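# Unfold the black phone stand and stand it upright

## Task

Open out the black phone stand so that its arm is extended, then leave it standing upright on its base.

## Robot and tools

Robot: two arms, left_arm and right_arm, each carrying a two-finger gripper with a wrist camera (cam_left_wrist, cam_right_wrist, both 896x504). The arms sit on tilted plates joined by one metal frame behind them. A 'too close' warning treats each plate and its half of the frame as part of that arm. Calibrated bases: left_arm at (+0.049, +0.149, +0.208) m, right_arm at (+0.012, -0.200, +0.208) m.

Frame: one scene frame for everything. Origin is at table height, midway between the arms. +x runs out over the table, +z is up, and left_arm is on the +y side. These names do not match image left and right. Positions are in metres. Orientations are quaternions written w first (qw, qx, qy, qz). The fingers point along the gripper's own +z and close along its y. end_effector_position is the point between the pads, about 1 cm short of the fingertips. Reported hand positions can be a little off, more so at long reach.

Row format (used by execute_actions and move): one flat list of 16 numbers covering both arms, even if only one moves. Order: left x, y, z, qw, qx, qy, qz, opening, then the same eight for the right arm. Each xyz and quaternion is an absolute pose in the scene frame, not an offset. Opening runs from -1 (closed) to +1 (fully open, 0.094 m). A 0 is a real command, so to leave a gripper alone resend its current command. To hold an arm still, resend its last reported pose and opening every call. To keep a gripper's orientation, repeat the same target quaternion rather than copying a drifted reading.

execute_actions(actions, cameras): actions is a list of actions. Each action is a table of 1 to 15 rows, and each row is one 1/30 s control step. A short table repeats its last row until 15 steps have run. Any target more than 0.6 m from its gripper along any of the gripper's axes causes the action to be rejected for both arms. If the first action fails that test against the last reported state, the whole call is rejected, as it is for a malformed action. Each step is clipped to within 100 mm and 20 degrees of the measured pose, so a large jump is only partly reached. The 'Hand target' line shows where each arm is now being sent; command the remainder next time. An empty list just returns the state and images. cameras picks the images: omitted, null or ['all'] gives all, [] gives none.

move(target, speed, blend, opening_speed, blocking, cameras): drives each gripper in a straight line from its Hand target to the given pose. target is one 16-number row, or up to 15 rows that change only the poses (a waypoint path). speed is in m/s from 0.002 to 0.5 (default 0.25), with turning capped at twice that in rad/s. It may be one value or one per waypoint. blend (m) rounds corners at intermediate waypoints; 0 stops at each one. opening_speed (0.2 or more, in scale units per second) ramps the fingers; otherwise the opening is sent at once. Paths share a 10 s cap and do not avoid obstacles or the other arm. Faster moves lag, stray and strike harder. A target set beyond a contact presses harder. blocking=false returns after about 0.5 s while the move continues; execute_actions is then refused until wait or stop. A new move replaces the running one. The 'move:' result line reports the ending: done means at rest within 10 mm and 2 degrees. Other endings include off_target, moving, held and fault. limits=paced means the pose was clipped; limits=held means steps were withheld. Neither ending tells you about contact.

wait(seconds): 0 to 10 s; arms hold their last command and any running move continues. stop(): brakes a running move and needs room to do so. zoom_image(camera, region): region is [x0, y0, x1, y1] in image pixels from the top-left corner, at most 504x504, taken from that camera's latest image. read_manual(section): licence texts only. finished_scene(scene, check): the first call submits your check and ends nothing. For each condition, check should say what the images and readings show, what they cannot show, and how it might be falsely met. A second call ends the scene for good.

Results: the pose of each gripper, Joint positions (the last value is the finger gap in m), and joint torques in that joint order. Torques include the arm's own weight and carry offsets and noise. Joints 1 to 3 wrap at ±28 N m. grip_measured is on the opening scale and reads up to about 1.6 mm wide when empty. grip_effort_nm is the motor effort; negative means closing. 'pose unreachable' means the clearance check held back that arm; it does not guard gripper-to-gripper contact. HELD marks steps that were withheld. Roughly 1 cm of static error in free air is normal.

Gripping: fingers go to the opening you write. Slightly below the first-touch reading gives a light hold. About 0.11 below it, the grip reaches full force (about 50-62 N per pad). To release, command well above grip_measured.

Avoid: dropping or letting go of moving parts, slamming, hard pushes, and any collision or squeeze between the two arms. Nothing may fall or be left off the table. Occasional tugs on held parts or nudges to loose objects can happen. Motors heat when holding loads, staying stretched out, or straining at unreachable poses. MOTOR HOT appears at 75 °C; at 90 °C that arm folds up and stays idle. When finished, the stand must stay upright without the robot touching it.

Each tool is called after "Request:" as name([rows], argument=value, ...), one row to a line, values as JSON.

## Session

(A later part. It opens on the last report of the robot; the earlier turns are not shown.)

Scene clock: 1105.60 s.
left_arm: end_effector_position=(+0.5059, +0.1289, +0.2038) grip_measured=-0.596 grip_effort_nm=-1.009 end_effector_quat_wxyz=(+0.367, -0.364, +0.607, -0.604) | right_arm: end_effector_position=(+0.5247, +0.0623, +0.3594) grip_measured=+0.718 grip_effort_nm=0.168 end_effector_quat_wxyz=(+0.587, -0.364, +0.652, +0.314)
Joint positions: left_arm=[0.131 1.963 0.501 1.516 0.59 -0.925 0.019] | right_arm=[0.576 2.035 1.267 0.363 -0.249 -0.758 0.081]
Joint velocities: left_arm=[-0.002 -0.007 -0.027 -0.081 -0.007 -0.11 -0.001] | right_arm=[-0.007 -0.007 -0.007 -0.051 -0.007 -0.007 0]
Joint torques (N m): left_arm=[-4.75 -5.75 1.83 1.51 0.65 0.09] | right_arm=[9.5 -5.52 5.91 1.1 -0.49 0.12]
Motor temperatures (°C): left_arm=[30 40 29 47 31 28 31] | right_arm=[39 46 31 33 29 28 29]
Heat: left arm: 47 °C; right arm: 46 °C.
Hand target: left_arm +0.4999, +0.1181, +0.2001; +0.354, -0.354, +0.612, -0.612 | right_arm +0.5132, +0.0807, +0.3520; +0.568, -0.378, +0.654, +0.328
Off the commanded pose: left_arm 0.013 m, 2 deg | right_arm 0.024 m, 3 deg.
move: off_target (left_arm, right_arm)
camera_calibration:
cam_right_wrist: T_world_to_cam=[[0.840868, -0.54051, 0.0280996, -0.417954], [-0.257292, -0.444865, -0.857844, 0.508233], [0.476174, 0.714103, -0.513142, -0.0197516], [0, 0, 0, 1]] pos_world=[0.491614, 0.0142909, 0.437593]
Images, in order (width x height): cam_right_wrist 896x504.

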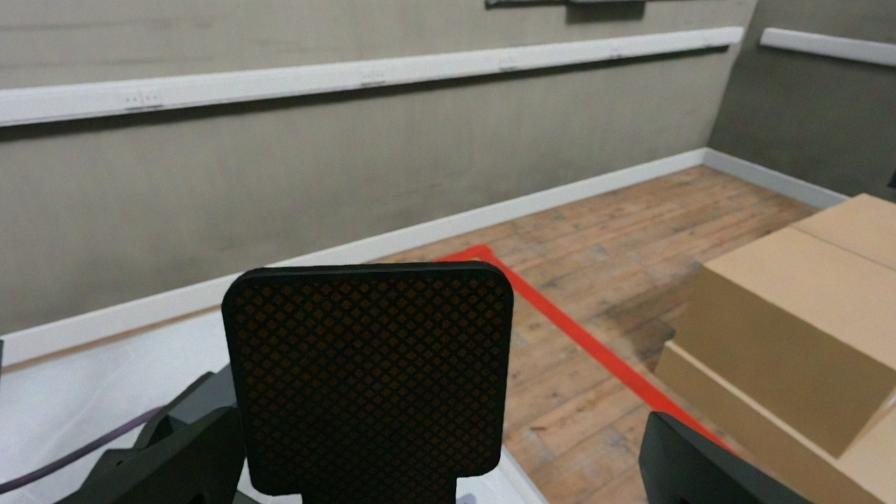

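Request:
move([
  [0.5,0.118,0.2,0.3536,-0.3536,0.6124,-0.6124,-1,0.499,0.092,0.338,0.5682,-0.3774,0.6536,0.328,0.72],
], speed=0.06, cameras=["cam_right_wrist"])

Scene clock: 1111.60 s.
left_arm: end_effector_position=(+0.5059, +0.1288, +0.2038) grip_measured=-0.596 grip_effort_nm=-1.018 end_effector_quat_wxyz=(+0.367, -0.364, +0.607, -0.604) | right_arm: end_effector_position=(+0.5134, +0.0750, +0.3469) grip_measured=+0.718 grip_effort_nm=0.173 end_effector_quat_wxyz=(+0.581, -0.367, +0.653, +0.317)
Joint positions: left_arm=[0.131 1.963 0.501 1.516 0.59 -0.925 0.019] | right_arm=[0.588 2.063 1.23 0.415 -0.238 -0.752 0.081]
Joint velocities: left_arm=[-0.007 -0.007 -0.017 -0.081 -0.022 0.007 0.001] | right_arm=[0.017 0.007 -0.012 0.11 0.007 0.095 -0.001]
Joint torques (N m): left_arm=[-4.71 -5.74 1.94 1.49 0.67 0.09] | right_arm=[9.42 -5.57 3.93 1.48 -0.45 0.05]
Motor temperatures (°C): left_arm=[30 40 29 48 31 28 31] | right_arm=[39 45 31 33 29 28 29]
Heat: left arm: 48 °C; right arm: 45 °C.
Hand target: left_arm +0.4999, +0.1181, +0.2000; +0.354, -0.354, +0.612, -0.612 | right_arm +0.4993, +0.0918, +0.3381; +0.568, -0.377, +0.654, +0.328
Off the commanded pose: left_arm 0.013 m, 2 deg | right_arm 0.024 m, 2 deg.
move: off_target (left_arm, right_arm)
camera_calibration:
cam_right_wrist: T_world_to_cam=[[0.845848, -0.53295, 0.0224862, -0.402363], [-0.261565, -0.451133, -0.853266, 0.501252], [0.464892, 0.715852, -0.520991, -0.021493], [0, 0, 0, 1]] pos_world=[0.48144, 0.0270778, 0.425551]
Images, in order (width x height): cam_right_wrist 896x504.

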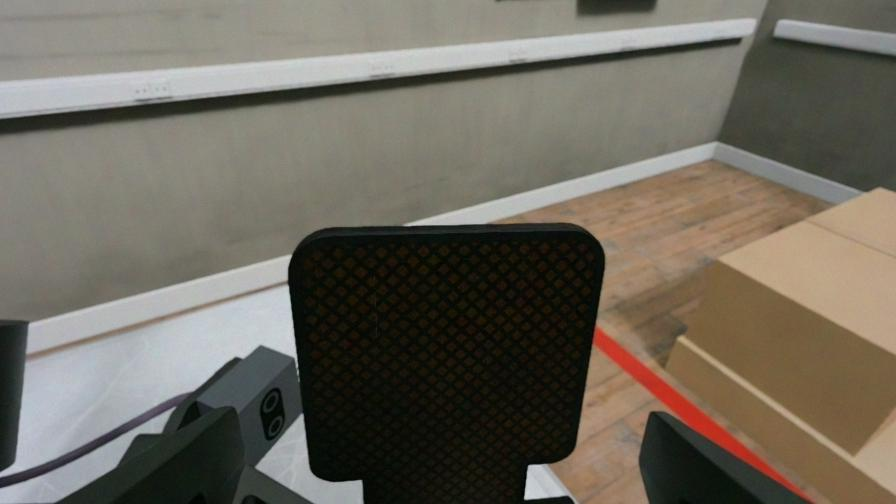

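Request:
move([
  [0.5,0.118,0.2,0.3536,-0.3536,0.6124,-0.6124,-1,0.510,0.1105,0.336,0.5682,-0.3774,0.6536,0.328,0.72],
], speed=0.06, cameras=["cam_right_wrist"])

Scene clock: 1115.63 s.
left_arm: end_effector_position=(+0.5058, +0.1287, +0.2036) grip_measured=-0.596 grip_effort_nm=-1.013 end_effector_quat_wxyz=(+0.367, -0.364, +0.607, -0.604) | right_arm: end_effector_position=(+0.5195, +0.0926, +0.3403) grip_measured=+0.718 grip_effort_nm=0.168 end_effector_quat_wxyz=(+0.579, -0.368, +0.655, +0.318)
Joint positions: left_arm=[0.131 1.963 0.501 1.515 0.59 -0.925 0.019] | right_arm=[0.6 2.134 1.292 0.419 -0.228 -0.747 0.081]
Joint velocities: left_arm=[-0.027 -0.007 -0.022 -0.037 -0.022 -0.051 -0.001] | right_arm=[-0.012 -0.017 -0.002 -0.007 0.022 -0.051 -0.001]
Joint torques (N m): left_arm=[-4.74 -5.65 1.92 1.52 0.66 0.09] | right_arm=[9.99 -5.86 5.78 1.3 -0.43 0.06]
Motor temperatures (°C): left_arm=[30 40 29 48 31 28 31] | right_arm=[39 44 31 34 29 28 29]
Heat: left arm: 48 °C; right arm: 44 °C.
Hand target: left_arm +0.5000, +0.1181, +0.2001; +0.354, -0.354, +0.612, -0.612 | right_arm +0.5100, +0.1099, +0.3361; +0.568, -0.377, +0.654, +0.328
Off the commanded pose: left_arm 0.013 m, 2 deg | right_arm 0.021 m, 2 deg.
move: off_target (left_arm, right_arm)
camera_calibration:
cam_right_wrist: T_world_to_cam=[[0.84779, -0.52996, 0.0198596, -0.398388], [-0.264165, -0.45447, -0.85069, 0.506025], [0.459857, 0.715961, -0.525292, -0.0362922], [0, 0, 0, 1]] pos_world=[0.488113, 0.0448271, 0.419318]
Images, in order (width x height): cam_right_wrist 896x504.

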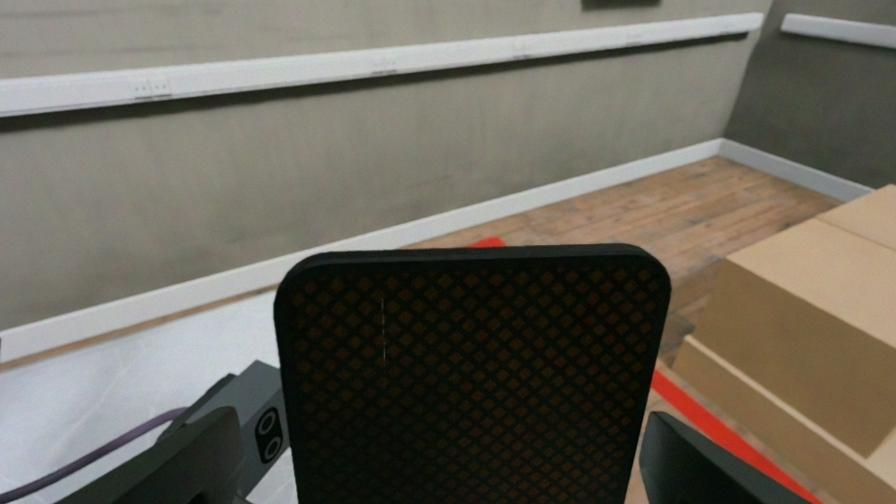

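Request:
move([
  [0.5,0.118,0.2,0.3536,-0.3536,0.6124,-0.6124,-1,0.516,0.110,0.336,0.5682,-0.3774,0.6536,0.328,0.5],
], speed=0.05, opening_speed=0.3, cameras=["cam_right_wrist"])

Request:
move([
  [0.5,0.118,0.2,0.3536,-0.3536,0.6124,-0.6124,-1,0.516,0.110,0.336,0.5682,-0.3774,0.6536,0.328,0.1],
], speed=0.05, opening_speed=0.25)

Scene clock: 1120.43 s.
left_arm: end_effector_position=(+0.5058, +0.1287, +0.2036) grip_measured=-0.596 grip_effort_nm=-1.018 end_effector_quat_wxyz=(+0.367, -0.364, +0.607, -0.604) | right_arm: end_effector_position=(+0.5256, +0.0927, +0.3445) grip_measured=+0.502 grip_effort_nm=-0.081 end_effector_quat_wxyz=(+0.584, -0.365, +0.653, +0.315)
Joint positions: left_arm=[0.131 1.963 0.501 1.515 0.59 -0.925 0.019] | right_arm=[0.6 2.143 1.315 0.419 -0.227 -0.747 0.071]
Joint velocities: left_arm=[-0.022 -0.002 0.002 -0.051 -0.081 -0.022 -0.001] | right_arm=[-0.012 -0.012 -0.007 -0.037 0.066 -0.022 0.001]
Joint torques (N m): left_arm=[-4.78 -5.65 1.83 1.49 0.65 0.11] | right_arm=[9.51 -5.97 6 1.15 -0.54 0.04]
Motor temperatures (°C): left_arm=[30 40 28 48 31 28 31] | right_arm=[39 43 31 34 29 28 29]
Heat: left arm: 48 °C; right arm: 43 °C.
Hand target: left_arm +0.4999, +0.1181, +0.2000; +0.354, -0.354, +0.612, -0.612 | right_arm +0.5154, +0.1093, +0.3360; +0.568, -0.377, +0.654, +0.328
Off the commanded pose: left_arm 0.013 m, 2 deg | right_arm 0.022 m, 3 deg.
move: off_target (left_arm, right_arm)
camera_calibration:
cam_right_wrist: T_world_to_cam=[[0.84264, -0.53793, 0.0242801, -0.401637], [-0.260482, -0.446666, -0.855943, 0.510395], [0.471282, 0.714927, -0.5165, -0.0458889], [0, 0, 0, 1]] pos_world=[0.493011, 0.0447306, 0.422919]
Images, in order (width x height): cam_right_wrist 896x504.

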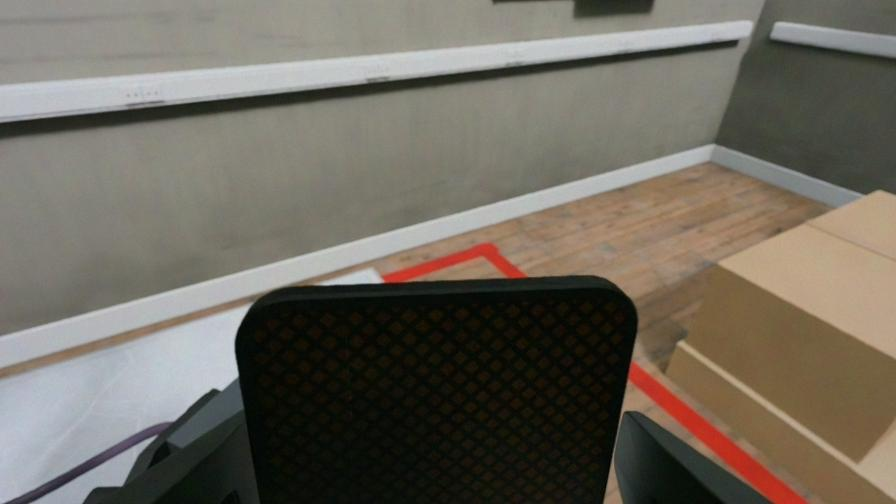

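Scene clock: 1122.23 s.
left_arm: end_effector_position=(+0.5058, +0.1287, +0.2036) grip_measured=-0.596 grip_effort_nm=-1.018 end_effector_quat_wxyz=(+0.367, -0.364, +0.607, -0.604) | right_arm: end_effector_position=(+0.5256, +0.0927, +0.3445) grip_measured=+0.313 grip_effort_nm=-0.974 end_effector_quat_wxyz=(+0.584, -0.365, +0.653, +0.315)
Joint positions: left_arm=[0.131 1.963 0.501 1.515 0.59 -0.925 0.019] | right_arm=[0.6 2.143 1.315 0.419 -0.227 -0.747 0.062]
Joint velocities: left_arm=[0.012 -0.012 -0.007 0.007 -0.051 -0.037 0] | right_arm=[-0.002 -0.017 -0.012 0.051 -0.037 -0.051 0]
Joint torques (N m): left_arm=[-4.71 -5.68 1.91 1.51 0.66 0.07] | right_arm=[9.24 -5.94 6.15 1.14 -0.59 0.08]
Motor temperatures (°C): left_arm=[30 40 28 48 31 28 31] | right_arm=[39 43 31 34 29 28 29]
Heat: left arm: 48 °C; right arm: 43 °C.
Hand target: left_arm +0.4999, +0.1181, +0.2000; +0.354, -0.354, +0.612, -0.612 | right_arm +0.5156, +0.1094, +0.3361; +0.568, -0.377, +0.654, +0.328
Off the commanded pose: left_arm 0.013 m, 2 deg | right_arm 0.022 m, 3 deg.
move: off_target (left_arm, right_arm)
camera_calibration:
cam_left_wrist: T_world_to_cam=[[0.0226758, 0.00532755, 0.999729, -0.21714], [-0.797755, -0.602605, 0.021306, 0.51827], [0.602555, -0.798022, -0.00941448, -0.113969], [0, 0, 0, 1]] pos_world=[0.487049, 0.222519, 0.204965]
cam_right_wrist: T_world_to_cam=[[0.84264, -0.53793, 0.0242801, -0.401637], [-0.260482, -0.446666, -0.855943, 0.510395], [0.471282, 0.714927, -0.5165, -0.0458889], [0, 0, 0, 1]] pos_world=[0.493011, 0.0447306, 0.422919]

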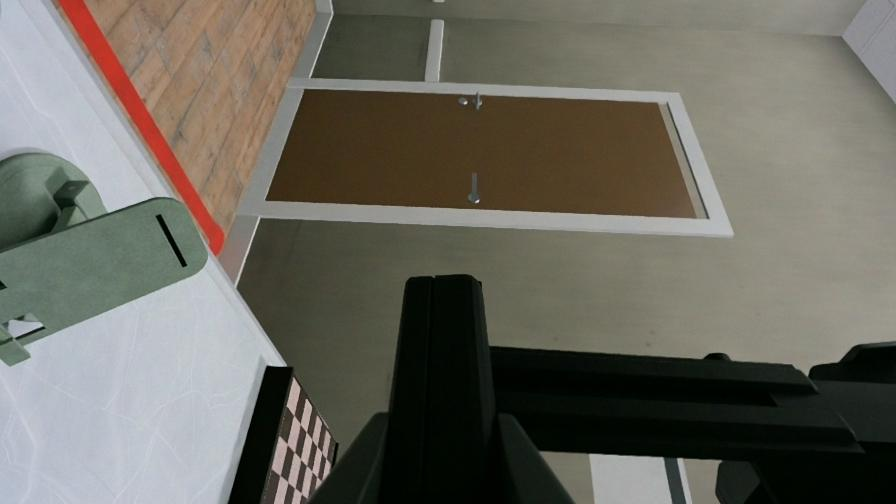

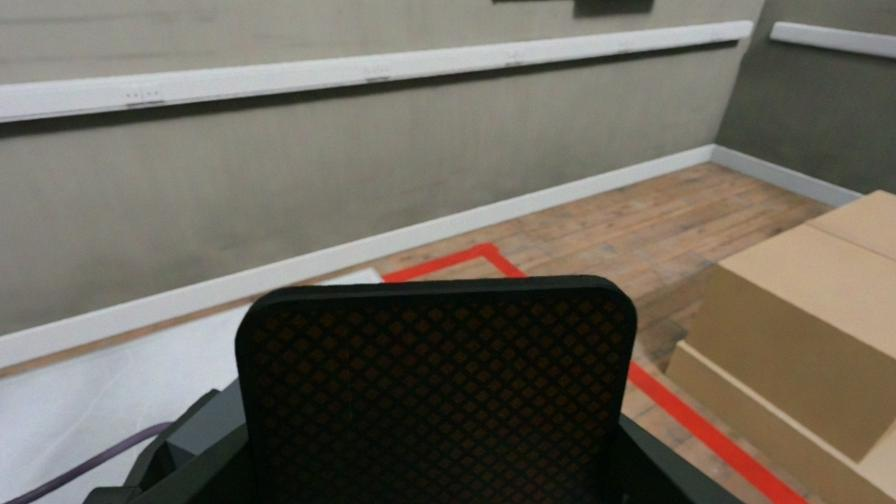

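Request:
move([
  [0.5,0.118,0.2,0.3536,-0.3536,0.6124,-0.6124,-1,0.510,0.100,0.345,0.446,-0.4286,0.742,0.2575,0.1],
], speed=0.04)

Scene clock: 1132.17 s.
left_arm: end_effector_position=(+0.5042, +0.1256, +0.2022) grip_measured=-0.596 grip_effort_nm=-1.018 end_effector_quat_wxyz=(+0.357, -0.363, +0.609, -0.608) | right_arm: end_effector_position=(+0.5252, +0.0910, +0.3431) grip_measured=+0.312 grip_effort_nm=-0.984 end_effector_quat_wxyz=(+0.466, -0.410, +0.744, +0.247)
Joint positions: left_arm=[0.131 1.963 0.501 1.5 0.601 -0.929 0.019] | right_arm=[0.689 2.143 1.554 -0.067 0.085 -0.715 0.062]
Joint velocities: left_arm=[0.012 -0.022 -0.017 0.022 0.007 -0.022 0] | right_arm=[-0.027 -0.012 -0.017 0.022 -0.066 -0.051 -0.001]
Joint torques (N m): left_arm=[-4.74 -5.61 1.92 1.65 0.54 0.15] | right_arm=[10.35 -8.28 5.85 0.7 -0.46 0.13]
Motor temperatures (°C): left_arm=[30 40 28 48 31 28 31] | right_arm=[39 44 31 33 29 28 30]
Heat: left arm: 48 °C; right arm: 44 °C.
Hand target: left_arm +0.5000, +0.1180, +0.2000; +0.353, -0.354, +0.612, -0.612 | right_arm +0.5103, +0.1003, +0.3449; +0.447, -0.426, +0.743, +0.258
Off the commanded pose: left_arm 0.009 m, 1 deg | right_arm 0.018 m, 3 deg.
move: off_target (right_arm)
camera_calibration:
cam_left_wrist: T_world_to_cam=[[0.0312913, 0.014403, 0.999407, -0.221164], [-0.807065, -0.589497, 0.0337647, 0.515666], [0.589633, -0.807642, -0.00682193, -0.108228], [0, 0, 0, 1]] pos_world=[0.486911, 0.219759, 0.202883]
cam_right_wrist: T_world_to_cam=[[0.840579, -0.541153, 0.0240792, -0.400711], [-0.405877, -0.658646, -0.6336, 0.527658], [0.358734, 0.522817, -0.773286, 0.119453], [0, 0, 0, 1]] pos_world=[0.508143, 0.0682422, 0.436344]

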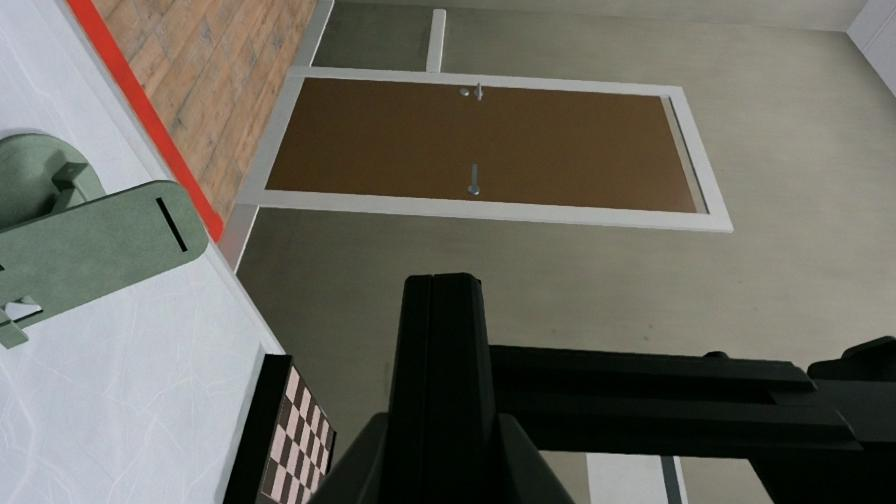

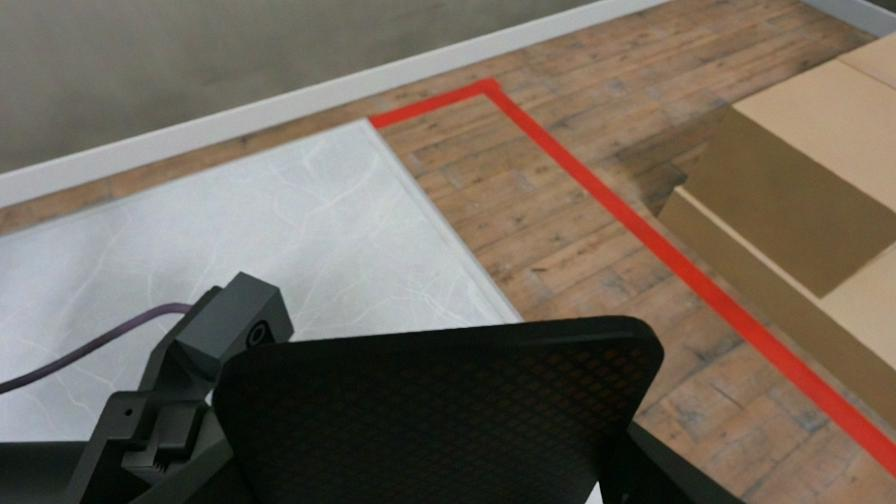

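Request:
move([
  [0.5,0.118,0.2,0.3536,-0.3536,0.6124,-0.6124,-1,0.5156,0.1094,0.3361,0.5682,-0.3774,0.6536,0.328,0.1],
], speed=0.05, cameras=["cam_right_wrist"])

Request:
move([
  [0.5,0.118,0.2,0.3536,-0.3536,0.6124,-0.6124,-1,0.5156,0.1094,0.3361,0.5682,-0.3774,0.6536,0.328,0.75],
], opening_speed=0.5, cameras=["cam_right_wrist"])

Request:
move([
  [0.5,0.118,0.2,0.3536,-0.3536,0.6124,-0.6124,-1,0.489,0.064,0.3361,0.5682,-0.3774,0.6536,0.328,0.75],
  [0.5,0.118,0.2,0.3536,-0.3536,0.6124,-0.6124,-1,0.489,0.058,0.315,0.5682,-0.3774,0.6536,0.328,0.75],
], speed=0.1, cameras=["cam_right_wrist"])

Scene clock: 1146.93 s.
left_arm: end_effector_position=(+0.5075, +0.1319, +0.2045) grip_measured=-0.596 grip_effort_nm=-1.018 end_effector_quat_wxyz=(+0.375, -0.366, +0.606, -0.599) | right_arm: end_effector_position=(+0.5272, +0.0950, +0.3458) grip_measured=+0.308 grip_effort_nm=-0.989 end_effector_quat_wxyz=(+0.571, -0.366, +0.667, +0.308)
Joint positions: left_arm=[0.131 1.963 0.501 1.528 0.576 -0.921 0.019] | right_arm=[0.616 2.143 1.345 0.365 -0.178 -0.736 0.061]
Joint velocities: left_arm=[0.012 0.007 0.017 0.037 -0.037 -0.022 -0.001] | right_arm=[0.012 -0.002 -0.002 0.022 -0.022 0.007 0]
Joint torques (N m): left_arm=[-4.78 -5.7 1.74 1.37 0.81 0.04] | right_arm=[7.72 -6.2 3.95 1.68 -1.03 -0.11]
Motor temperatures (°C): left_arm=[30 40 28 47 31 28 31] | right_arm=[39 45 31 33 30 28 30]
Heat: left arm: 47 °C; right arm: 45 °C.
Hand target: left_arm +0.4998, +0.1183, +0.2002; +0.354, -0.354, +0.612, -0.612 | right_arm +0.5154, +0.1085, +0.3363; +0.568, -0.379, +0.653, +0.327
Off the commanded pose: left_arm 0.016 m, 3 deg | right_arm 0.021 m, 3 deg.
move: off_target (left_arm, right_arm)
camera_calibration:
cam_right_wrist: T_world_to_cam=[[0.838251, -0.545017, 0.0170736, -0.396291], [-0.288677, -0.470122, -0.834057, 0.522436], [0.462602, 0.694221, -0.551414, -0.0290142], [0, 0, 0, 1]] pos_world=[0.496429, 0.0497655, 0.426509]
Images, in order (width x height): cam_right_wrist 896x504.

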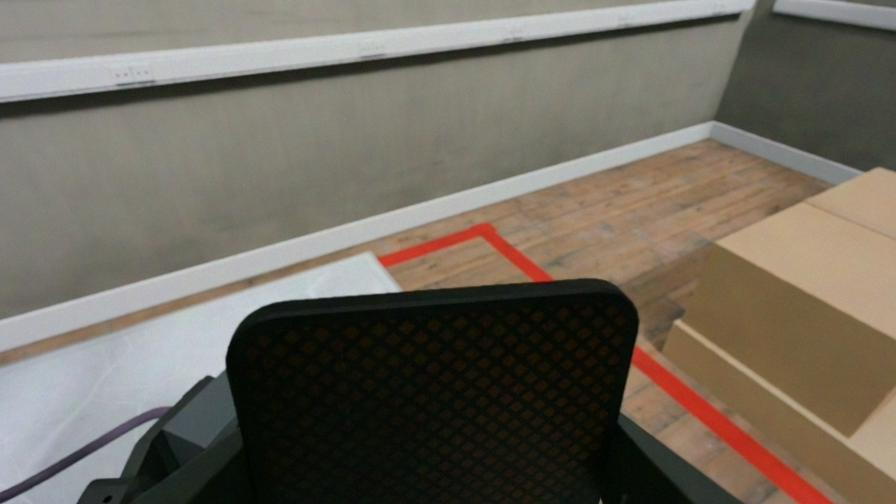

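Scene clock: 1148.43 s.
left_arm: end_effector_position=(+0.5060, +0.1291, +0.2040) grip_measured=-0.596 grip_effort_nm=-1.018 end_effector_quat_wxyz=(+0.369, -0.363, +0.607, -0.603) | right_arm: end_effector_position=(+0.5272, +0.0961, +0.3525) grip_measured=+0.748 grip_effort_nm=0.159 end_effector_quat_wxyz=(+0.581, -0.365, +0.656, +0.315)
Joint positions: left_arm=[0.131 1.963 0.501 1.517 0.589 -0.921 0.019] | right_arm=[0.616 2.143 1.343 0.387 -0.206 -0.737 0.082]
Joint velocities: left_arm=[0.022 -0.007 0.012 -0.066 -0.007 -0.051 -0.001] | right_arm=[-0.002 0.002 0.002 0.051 0.022 0.007 0]
Joint torques (N m): left_arm=[-4.75 -5.74 1.94 1.49 0.66 0.04] | right_arm=[7.77 -5.93 3.69 1.45 -0.75 -0.08]
Motor temperatures (°C): left_arm=[30 40 28 47 31 28 31] | right_arm=[39 45 31 33 30 28 30]
Heat: left arm: 47 °C; right arm: 45 °C.
Hand target: left_arm +0.5000, +0.1181, +0.2000; +0.354, -0.354, +0.612, -0.612 | right_arm +0.5155, +0.1088, +0.3364; +0.568, -0.377, +0.654, +0.328
Off the commanded pose: left_arm 0.013 m, 2 deg | right_arm 0.024 m, 3 deg.
move: off_target (left_arm, right_arm)
camera_calibration:
cam_right_wrist: T_world_to_cam=[[0.842141, -0.538879, 0.0202193, -0.399543], [-0.267448, -0.449929, -0.852077, 0.521788], [0.468263, 0.712161, -0.523025, -0.0407783], [0, 0, 0, 1]] pos_world=[0.495118, 0.0485033, 0.431354]
Images, in order (width x height): cam_right_wrist 896x504.

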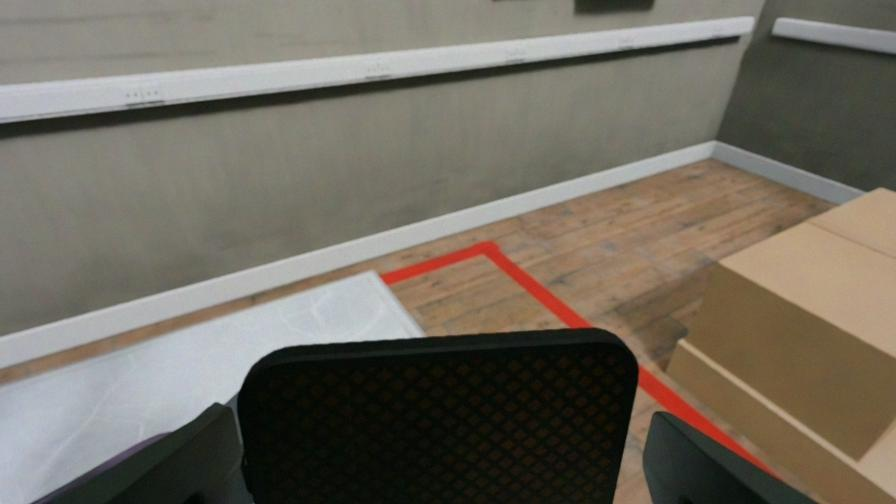

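Scene clock: 1149.87 s.
left_arm: end_effector_position=(+0.5024, +0.1250, +0.2015) grip_measured=-0.596 grip_effort_nm=-1.018 end_effector_quat_wxyz=(+0.360, -0.360, +0.611, -0.606) | right_arm: end_effector_position=(+0.4908, +0.0610, +0.3083) grip_measured=+0.748 grip_effort_nm=0.129 end_effector_quat_wxyz=(+0.560, -0.375, +0.664, +0.324)
Joint positions: left_arm=[0.131 1.967 0.495 1.508 0.601 -0.918 0.019] | right_arm=[0.534 2.035 1.095 0.467 -0.279 -0.769 0.082]
Joint velocities: left_arm=[0.007 -0.007 0.007 -0.051 -0.051 -0.081 0] | right_arm=[0.012 -0.002 0.017 -0.007 -0.081 -0.051 0]
Joint torques (N m): left_arm=[-4.88 -5.85 2.5 1.55 0.56 0] | right_arm=[6.76 -8.83 3.49 1.42 -0.74 -0.11]
Motor temperatures (°C): left_arm=[30 40 28 47 31 28 31] | right_arm=[39 45 31 34 30 28 30]
Heat: left arm: 47 °C; right arm: 45 °C.
Hand target: left_arm +0.5000, +0.1181, +0.2000; +0.354, -0.354, +0.612, -0.612 | right_arm +0.4884, +0.0591, +0.3146; +0.568, -0.378, +0.654, +0.328
Off the commanded pose: left_arm 0.008 m, 1 deg | right_arm 0.008 m, 2 deg.
move: done
camera_calibration:
cam_right_wrist: T_world_to_cam=[[0.858412, -0.512961, -0.000686735, -0.390041], [-0.285093, -0.475973, -0.831968, 0.462647], [0.42644, 0.714367, -0.554823, 0.00831213], [0, 0, 0, 1]] pos_world=[0.463168, 0.014194, 0.389252]
Images, in order (width x height): cam_right_wrist 896x504.

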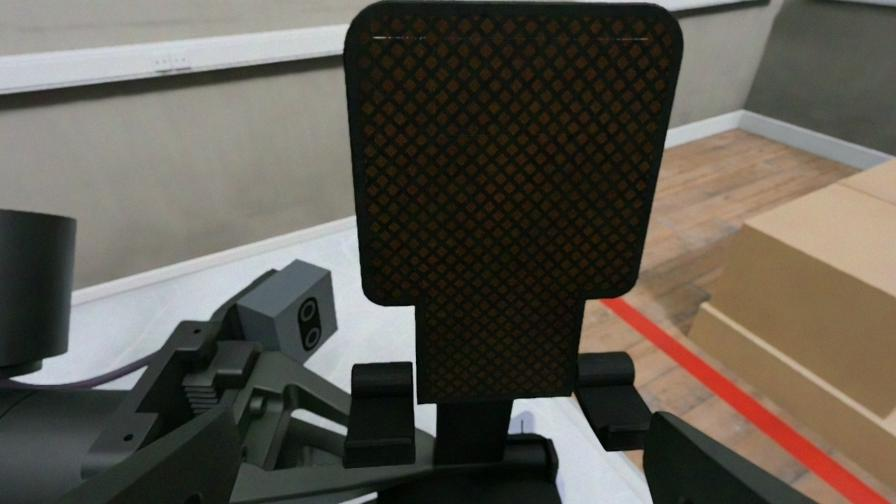

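Request:
move([
  [0.5,0.118,0.2,0.3536,-0.3536,0.6124,-0.6124,-1,0.495,0.048,0.303,0.5682,-0.3774,0.6536,0.328,0.78],
], speed=0.06, cameras=["cam_right_wrist"])

Scene clock: 1154.63 s.
left_arm: end_effector_position=(+0.5024, +0.1250, +0.2015) grip_measured=-0.596 grip_effort_nm=-1.013 end_effector_quat_wxyz=(+0.360, -0.360, +0.611, -0.606) | right_arm: end_effector_position=(+0.4975, +0.0498, +0.2995) grip_measured=+0.778 grip_effort_nm=0.168 end_effector_quat_wxyz=(+0.563, -0.374, +0.662, +0.323)
Joint positions: left_arm=[0.131 1.967 0.495 1.508 0.601 -0.918 0.019] | right_arm=[0.492 2.035 1.095 0.469 -0.319 -0.79 0.084]
Joint velocities: left_arm=[0.012 -0.007 0.007 0.066 0.022 -0.037 -0.001] | right_arm=[-0.012 0.007 -0.002 0.037 -0.081 -0.037 -0.001]
Joint torques (N m): left_arm=[-4.94 -5.94 2.51 1.57 0.57 0] | right_arm=[6.6 -8.72 3.18 1.32 -0.79 -0.14]
Motor temperatures (°C): left_arm=[30 41 28 47 31 28 31] | right_arm=[39 46 30 34 30 28 30]
Heat: left arm: 47 °C; right arm: 46 °C.
Hand target: left_arm +0.4999, +0.1180, +0.2000; +0.354, -0.354, +0.612, -0.612 | right_arm +0.4949, +0.0479, +0.3030; +0.568, -0.377, +0.654, +0.328
Off the commanded pose: left_arm 0.008 m, 1 deg | right_arm 0.005 m, 1 deg.
move: done
camera_calibration:
cam_right_wrist: T_world_to_cam=[[0.857341, -0.514743, 0.00269645, -0.401935], [-0.280745, -0.471979, -0.835714, 0.450621], [0.43145, 0.715734, -0.549159, 0.00430901], [0, 0, 0, 1]] pos_world=[0.469246, 0.00270659, 0.38004]
Images, in order (width x height): cam_right_wrist 896x504.

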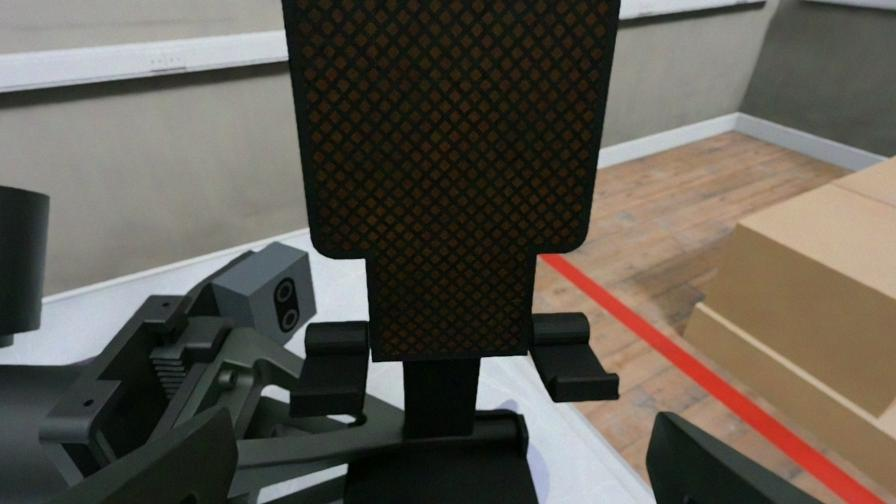

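Request:
move([
  [0.5,0.118,0.2,0.3536,-0.3536,0.6124,-0.6124,-1,0.503,0.079,0.299,0.5682,-0.3774,0.6536,0.328,0.8],
], speed=0.05, cameras=["cam_right_wrist"])

Scene clock: 1159.93 s.
left_arm: end_effector_position=(+0.5024, +0.1250, +0.2015) grip_measured=-0.596 grip_effort_nm=-1.009 end_effector_quat_wxyz=(+0.360, -0.360, +0.611, -0.606) | right_arm: end_effector_position=(+0.5086, +0.0637, +0.3014) grip_measured=+0.798 grip_effort_nm=0.164 end_effector_quat_wxyz=(+0.573, -0.373, +0.656, +0.320)
Joint positions: left_arm=[0.131 1.967 0.495 1.508 0.601 -0.918 0.019] | right_arm=[0.506 2.096 1.158 0.489 -0.313 -0.791 0.084]
Joint velocities: left_arm=[0.007 -0.002 -0.012 -0.022 -0.022 0.007 0.001] | right_arm=[0.002 0.002 0.012 0.022 -0.051 0.066 0.001]
Joint torques (N m): left_arm=[-4.83 -5.85 2.36 1.56 0.54 -0.02] | right_arm=[9.05 -5.67 5.38 1.47 -0.48 0.01]
Motor temperatures (°C): left_arm=[30 41 28 47 31 28 31] | right_arm=[38 46 30 34 30 28 30]
Heat: left arm: 47 °C; right arm: 46 °C.
Hand target: left_arm +0.4999, +0.1180, +0.2000; +0.354, -0.354, +0.612, -0.612 | right_arm +0.5030, +0.0782, +0.2991; +0.568, -0.377, +0.654, +0.328
Off the commanded pose: left_arm 0.008 m, 1 deg | right_arm 0.016 m, 1 deg.
move: off_target (right_arm)
camera_calibration:
cam_right_wrist: T_world_to_cam=[[0.853716, -0.520449, 0.0173616, -0.406487], [-0.265264, -0.46333, -0.845553, 0.456489], [0.448112, 0.717257, -0.533609, -0.0226218], [0, 0, 0, 1]] pos_world=[0.478252, 0.0161747, 0.380972]
Images, in order (width x height): cam_right_wrist 896x504.

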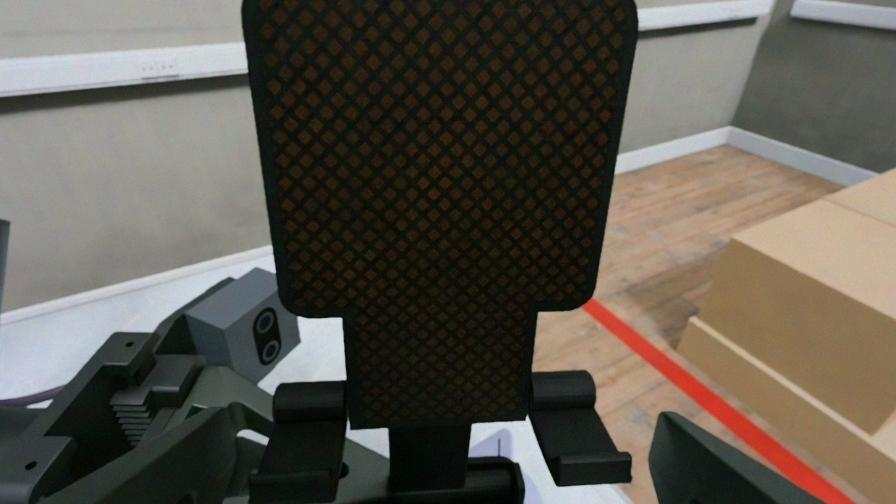

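Request:
move([
  [0.5,0.118,0.2,0.3536,-0.3536,0.6124,-0.6124,-1,0.505,0.082,0.299,0.5682,-0.3774,0.6536,0.328,0.15],
], opening_speed=0.3, speed=0.05, cameras=["cam_right_wrist"])

Scene clock: 1165.40 s.
left_arm: end_effector_position=(+0.5025, +0.1253, +0.2012) grip_measured=-0.596 grip_effort_nm=-1.009 end_effector_quat_wxyz=(+0.360, -0.361, +0.611, -0.605) | right_arm: end_effector_position=(+0.5107, +0.0661, +0.3017) grip_measured=+0.416 grip_effort_nm=-0.979 end_effector_quat_wxyz=(+0.574, -0.372, +0.656, +0.320)
Joint positions: left_arm=[0.131 1.967 0.495 1.508 0.598 -0.918 0.019] | right_arm=[0.509 2.107 1.171 0.489 -0.31 -0.787 0.067]
Joint velocities: left_arm=[-0.017 0.022 -0.012 0.066 -0.022 0.022 0] | right_arm=[-0.017 -0.007 0.012 -0.066 0.007 -0.051 -0.001]
Joint torques (N m): left_arm=[-4.92 -5.91 2.47 1.58 0.56 0] | right_arm=[9.39 -5.72 5.39 1.37 -0.51 0.01]
Motor temperatures (°C): left_arm=[30 41 28 47 31 28 31] | right_arm=[38 45 30 35 30 28 29]
Heat: left arm: 47 °C; right arm: 45 °C.
Hand target: left_arm +0.4999, +0.1180, +0.2000; +0.354, -0.354, +0.612, -0.612 | right_arm +0.5046, +0.0815, +0.2992; +0.568, -0.377, +0.654, +0.328
Off the commanded pose: left_arm 0.008 m, 1 deg | right_arm 0.017 m, 1 deg.
move: off_target (right_arm)
camera_calibration:
cam_right_wrist: T_world_to_cam=[[0.852605, -0.522294, 0.0165126, -0.406145], [-0.26638, -0.461597, -0.84615, 0.458997], [0.449561, 0.717033, -0.532689, -0.0261266], [0, 0, 0, 1]] pos_world=[0.480295, 0.0184782, 0.381169]
Images, in order (width x height): cam_right_wrist 896x504.

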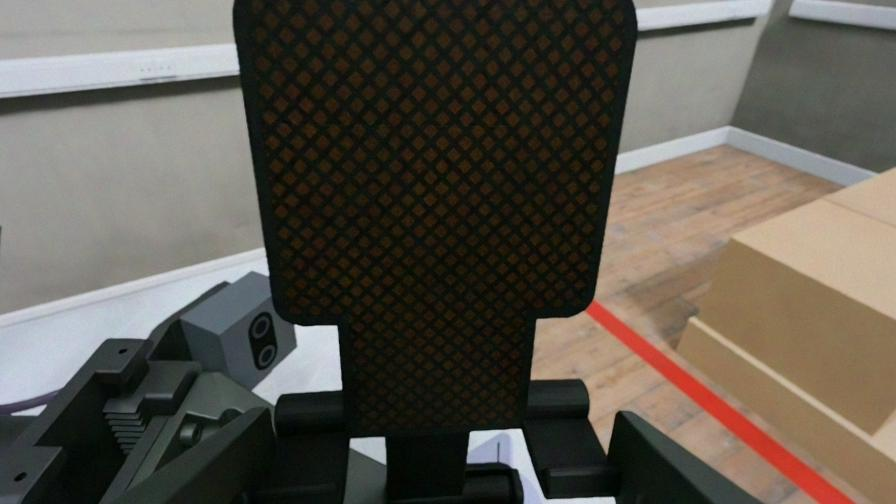

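Request:
move([
  [0.5,0.118,0.2,0.3536,-0.3536,0.6124,-0.6124,-1,0.500,0.052,0.318,0.521,-0.399,0.691,0.301,0.15],
  [0.5,0.118,0.2,0.3536,-0.3536,0.6124,-0.6124,-1,0.490,0.031,0.337,0.4653,-0.4217,0.7304,0.2687,0.15],
], speed=0.04)

Scene clock: 1174.87 s.
left_arm: end_effector_position=(+0.4974, +0.1136, +0.2060) grip_measured=-0.596 grip_effort_nm=-1.013 end_effector_quat_wxyz=(+0.354, -0.333, +0.617, -0.619) | right_arm: end_effector_position=(+0.4939, +0.0399, +0.3141) grip_measured=+0.410 grip_effort_nm=-0.979 end_effector_quat_wxyz=(+0.465, -0.416, +0.737, +0.261)
Joint positions: left_arm=[0.122 1.967 0.495 1.49 0.65 -0.887 0.019] | right_arm=[0.596 1.951 1.254 0.034 -0.021 -0.774 0.066]
Joint velocities: left_arm=[0.022 -0.012 -0.012 -0.022 -0.051 0.051 -0.001] | right_arm=[-0.007 -0.017 0.012 -0.037 -0.051 0.007 -0.001]
Joint torques (N m): left_arm=[-4.04 -5.82 2.4 1.7 0.02 -0.38] | right_arm=[8.72 -11.69 5.65 0.49 -0.54 -0.01]
Motor temperatures (°C): left_arm=[30 41 28 47 31 28 31] | right_arm=[39 45 30 34 30 28 30]
Heat: left arm: 47 °C; right arm: 45 °C.
Hand target: left_arm +0.4999, +0.1180, +0.2000; +0.353, -0.353, +0.613, -0.612 | right_arm +0.4895, +0.0321, +0.3361; +0.466, -0.419, +0.731, +0.269
Off the commanded pose: left_arm 0.008 m, 3 deg | right_arm 0.025 m, 1 deg.
move: off_target (left_arm, right_arm)
camera_calibration:
cam_left_wrist: T_world_to_cam=[[-0.00368397, -0.00147536, 0.999992, -0.205496], [-0.839228, -0.543765, -0.00389397, 0.521586], [0.543767, -0.839236, 0.000765046, -0.0890547], [0, 0, 0, 1]] pos_world=[0.485398, 0.208579, 0.207594]
cam_right_wrist: T_world_to_cam=[[0.855722, -0.517282, 0.01265, -0.406239], [-0.388713, -0.658787, -0.644129, 0.457809], [0.34153, 0.546278, -0.764812, 0.139862], [0, 0, 0, 1]] pos_world=[0.477817, 0.0150549, 0.406995]

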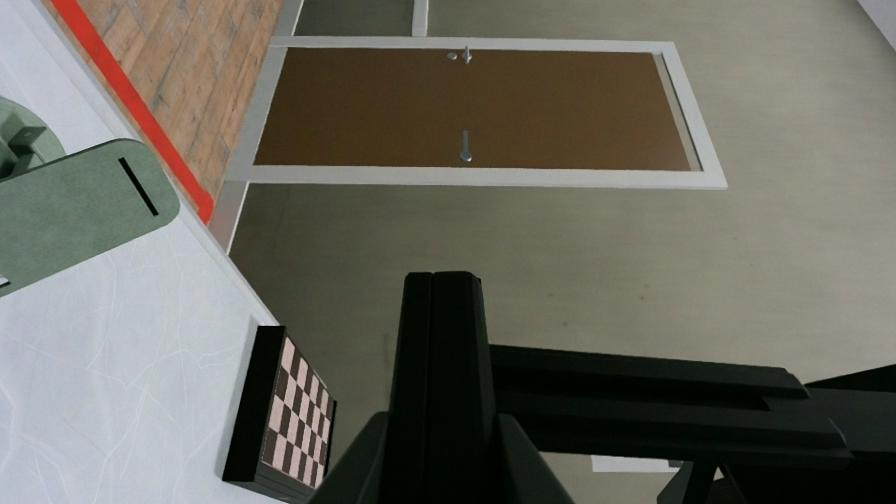

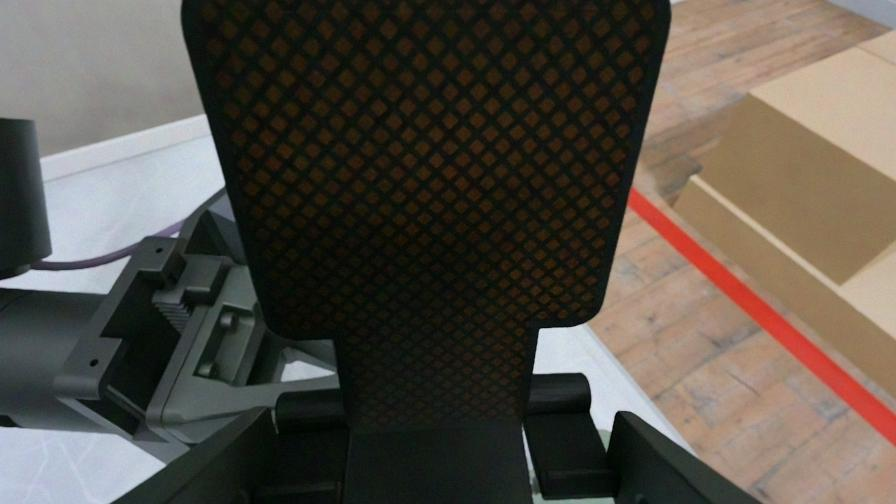

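Request:
move([
  [0.508,0.132,0.188,0.3536,-0.3536,0.6124,-0.6124,-1,0.476,0.006,0.362,0.433,-0.433,0.75,0.25,0.05],
], speed=0.03)

Scene clock: 1181.40 s.
left_arm: end_effector_position=(+0.4967, +0.1143, +0.2026) grip_measured=-0.596 grip_effort_nm=-1.013 end_effector_quat_wxyz=(+0.348, -0.317, +0.617, -0.631) | right_arm: end_effector_position=(+0.4785, +0.0194, +0.3332) grip_measured=+0.395 grip_effort_nm=-0.974 end_effector_quat_wxyz=(+0.426, -0.435, +0.756, +0.241)
Joint positions: left_arm=[0.151 1.982 0.517 1.476 0.719 -0.878 0.019] | right_arm=[0.639 1.864 1.291 -0.173 0.075 -0.754 0.066]
Joint velocities: left_arm=[0.012 0.002 -0.007 -0.022 -0.081 -0.051 0] | right_arm=[-0.007 -0.017 0.022 0.037 0.051 -0.037 0]
Joint torques (N m): left_arm=[-1.26 -5.96 4.74 1.56 -0.08 -0.48] | right_arm=[7.94 -11.99 6.49 0.52 -0.5 0.12]
Motor temperatures (°C): left_arm=[30 41 29 47 31 28 31] | right_arm=[39 47 31 34 29 28 30]
Heat: left arm: 47 °C; right arm: 47 °C.
Hand target: left_arm +0.5066, +0.1326, +0.1885; +0.354, -0.353, +0.613, -0.612 | right_arm +0.4755, +0.0069, +0.3609; +0.434, -0.432, +0.750, +0.250
Off the commanded pose: left_arm 0.026 m, 5 deg | right_arm 0.032 m, 1 deg.
move: off_target (left_arm, right_arm)
camera_calibration:
cam_left_wrist: T_world_to_cam=[[-0.0238911, 0.00529681, 0.999701, -0.192785], [-0.857625, -0.513969, -0.0177726, 0.529866], [0.513721, -0.857792, 0.016822, -0.0742826], [0, 0, 0, 1]] pos_world=[0.487981, 0.209637, 0.203394]
cam_right_wrist: T_world_to_cam=[[0.863675, -0.503798, 0.015881, -0.409027], [-0.408635, -0.718285, -0.563102, 0.434226], [0.295097, 0.479848, -0.826235, 0.214946], [0, 0, 0, 1]] pos_world=[0.467277, 0.00269044, 0.428605]

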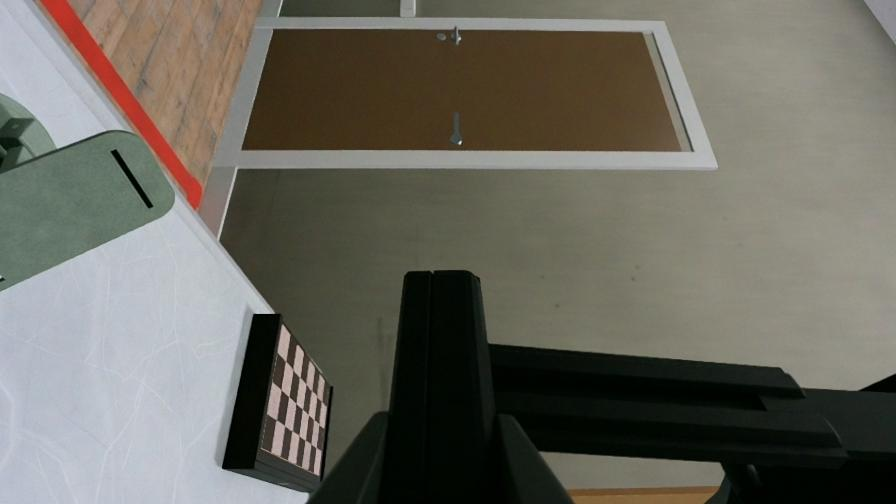

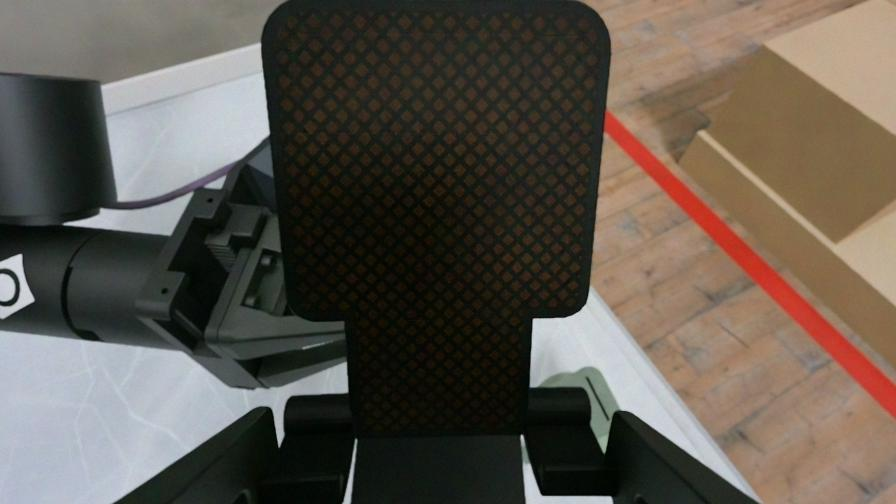

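Request:
move([
  [0.5,0.118,0.2,0.3536,-0.3536,0.6124,-0.6124,-1,0.480,0.022,0.348,0.433,-0.433,0.75,0.25,0.05],
], speed=0.06, cameras=[])

Request:
move([
  [0.5,0.118,0.2,0.3536,-0.3536,0.6124,-0.6124,-1,0.480,0.022,0.346,0.433,-0.433,0.75,0.25,0.75],
], opening_speed=0.5, cameras=["cam_right_wrist"])

Scene clock: 1187.03 s.
left_arm: end_effector_position=(+0.4950, +0.1114, +0.2030) grip_measured=-0.596 grip_effort_nm=-1.018 end_effector_quat_wxyz=(+0.350, -0.330, +0.618, -0.622) | right_arm: end_effector_position=(+0.4803, +0.0185, +0.3344) grip_measured=+0.394 grip_effort_nm=-0.984 end_effector_quat_wxyz=(+0.427, -0.434, +0.757, +0.240)
Joint positions: left_arm=[0.127 1.982 0.495 1.497 0.666 -0.885 0.019] | right_arm=[0.639 1.864 1.296 -0.174 0.078 -0.753 0.065]
Joint velocities: left_arm=[-0.002 -0.012 0.012 -0.022 -0.051 -0.051 0] | right_arm=[0.002 0.007 -0.002 -0.066 -0.037 -0.022 0]
Joint torques (N m): left_arm=[-4.4 -7.21 2.1 1.6 -0.12 -0.37] | right_arm=[8.02 -7.08 6.71 1.05 -0.6 0.05]
Motor temperatures (°C): left_arm=[30 41 29 47 31 28 32] | right_arm=[39 46 31 33 29 28 30]
Heat: left arm: 47 °C; right arm: 46 °C.
Hand target: left_arm +0.4995, +0.1182, +0.2003; +0.353, -0.353, +0.613, -0.613 | right_arm +0.4798, +0.0217, +0.3480; +0.433, -0.433, +0.750, +0.250
Off the commanded pose: left_arm 0.009 m, 3 deg | right_arm 0.014 m, 2 deg.
move: off_target (left_arm, right_arm)
No camera images: "cameras" was empty.

Scene clock: 1188.73 s.
left_arm: end_effector_position=(+0.4993, +0.1182, +0.1972) grip_measured=-0.596 grip_effort_nm=-1.013 end_effector_quat_wxyz=(+0.350, -0.358, +0.616, -0.608) | right_arm: end_effector_position=(+0.4807, +0.0187, +0.3356) grip_measured=+0.748 grip_effort_nm=0.164 end_effector_quat_wxyz=(+0.428, -0.433, +0.756, +0.241)
Joint positions: left_arm=[0.126 1.982 0.495 1.499 0.608 -0.911 0.019] | right_arm=[0.639 1.864 1.298 -0.174 0.075 -0.753 0.082]
Joint velocities: left_arm=[0.012 0.002 -0.022 0.037 -0.066 0.022 0] | right_arm=[0.007 0.002 0.002 0.022 0.022 0.051 0]
Joint torques (N m): left_arm=[-4.36 -7.1 2.28 1.63 0.49 -0.08] | right_arm=[7.86 -6.94 6.26 1.12 -0.54 0.05]
Motor temperatures (°C): left_arm=[30 41 29 47 31 28 32] | right_arm=[38 46 31 33 29 28 30]
Heat: left arm: 47 °C; right arm: 46 °C.
Hand target: left_arm +0.4998, +0.1181, +0.2001; +0.353, -0.354, +0.613, -0.612 | right_arm +0.4798, +0.0218, +0.3459; +0.433, -0.433, +0.750, +0.250
Off the commanded pose: left_arm 0.003 m, 1 deg | right_arm 0.011 m, 1 deg.
move: off_target (right_arm)
camera_calibration:
cam_right_wrist: T_world_to_cam=[[0.861298, -0.507822, 0.0167881, -0.410423], [-0.41013, -0.71435, -0.567008, 0.438008], [0.299932, 0.481478, -0.823541, 0.213313], [0, 0, 0, 1]] pos_world=[0.469157, 0.00176278, 0.430916]
Images, in order (width x height): cam_right_wrist 896x504.

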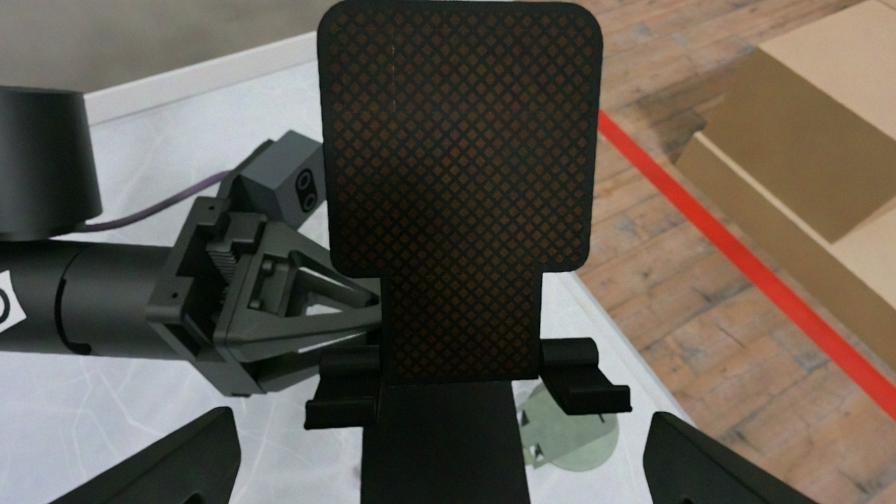

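Request:
move([
  [0.5,0.118,0.2,0.3536,-0.3536,0.6124,-0.6124,-1,0.470,-0.006,0.365,0.433,-0.433,0.75,0.25,0.75],
  [0.5,0.118,0.2,0.3536,-0.3536,0.6124,-0.6124,-1,0.498,0.054,0.393,0.3314,-0.4619,0.8001,0.1913,0.75],
], speed=0.1, cameras=["cam_right_wrist"])

Scene clock: 1201.10 s.
left_arm: end_effector_position=(+0.4994, +0.1184, +0.1972) grip_measured=-0.596 grip_effort_nm=-1.018 end_effector_quat_wxyz=(+0.350, -0.358, +0.616, -0.608) | right_arm: end_effector_position=(+0.5081, +0.0391, +0.3979) grip_measured=+0.748 grip_effort_nm=0.164 end_effector_quat_wxyz=(+0.345, -0.446, +0.803, +0.192)
Joint positions: left_arm=[0.126 1.982 0.495 1.5 0.606 -0.913 0.019] | right_arm=[0.783 2.126 1.956 -0.754 0.318 -0.591 0.082]
Joint velocities: left_arm=[0.012 0.012 0.012 -0.007 -0.007 0.007 -0.001] | right_arm=[0.012 0.007 0.002 -0.022 0.022 -0.037 0]
Joint torques (N m): left_arm=[-4.4 -7.05 2.39 1.64 0.49 -0.06] | right_arm=[9.63 -5.27 6.15 0.94 -0.23 0.05]
Motor temperatures (°C): left_arm=[30 41 28 47 31 28 32] | right_arm=[38 45 32 33 29 28 30]
Heat: left arm: 47 °C; right arm: 45 °C.
Hand target: left_arm +0.4999, +0.1180, +0.2000; +0.353, -0.354, +0.612, -0.612 | right_arm +0.4977, +0.0528, +0.3927; +0.331, -0.460, +0.801, +0.193
Off the commanded pose: left_arm 0.003 m, 1 deg | right_arm 0.019 m, 2 deg.
move: off_target (right_arm)
camera_calibration:
cam_right_wrist: T_world_to_cam=[[0.850265, -0.526272, 0.00929822, -0.415414], [-0.484256, -0.789061, -0.377992, 0.464458], [0.206264, 0.316891, -0.925762, 0.341283], [0, 0, 0, 1]] pos_world=[0.507734, 0.0397153, 0.495371]
Images, in order (width x height): cam_right_wrist 896x504.

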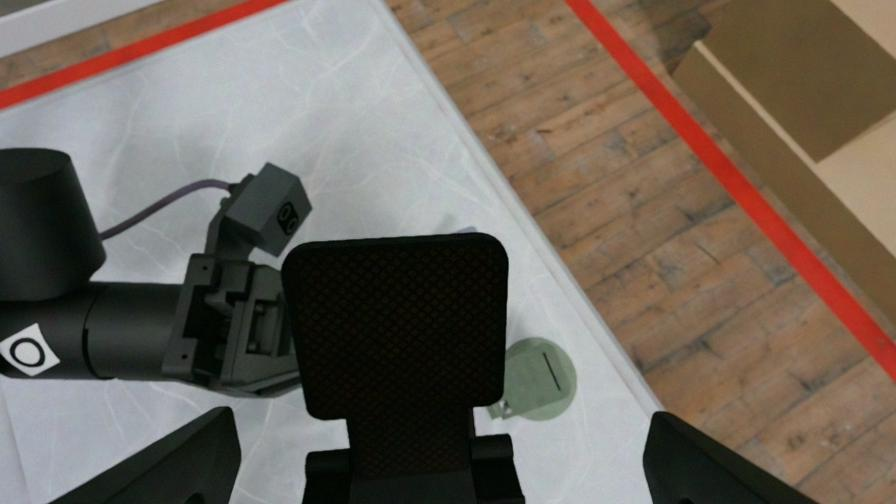

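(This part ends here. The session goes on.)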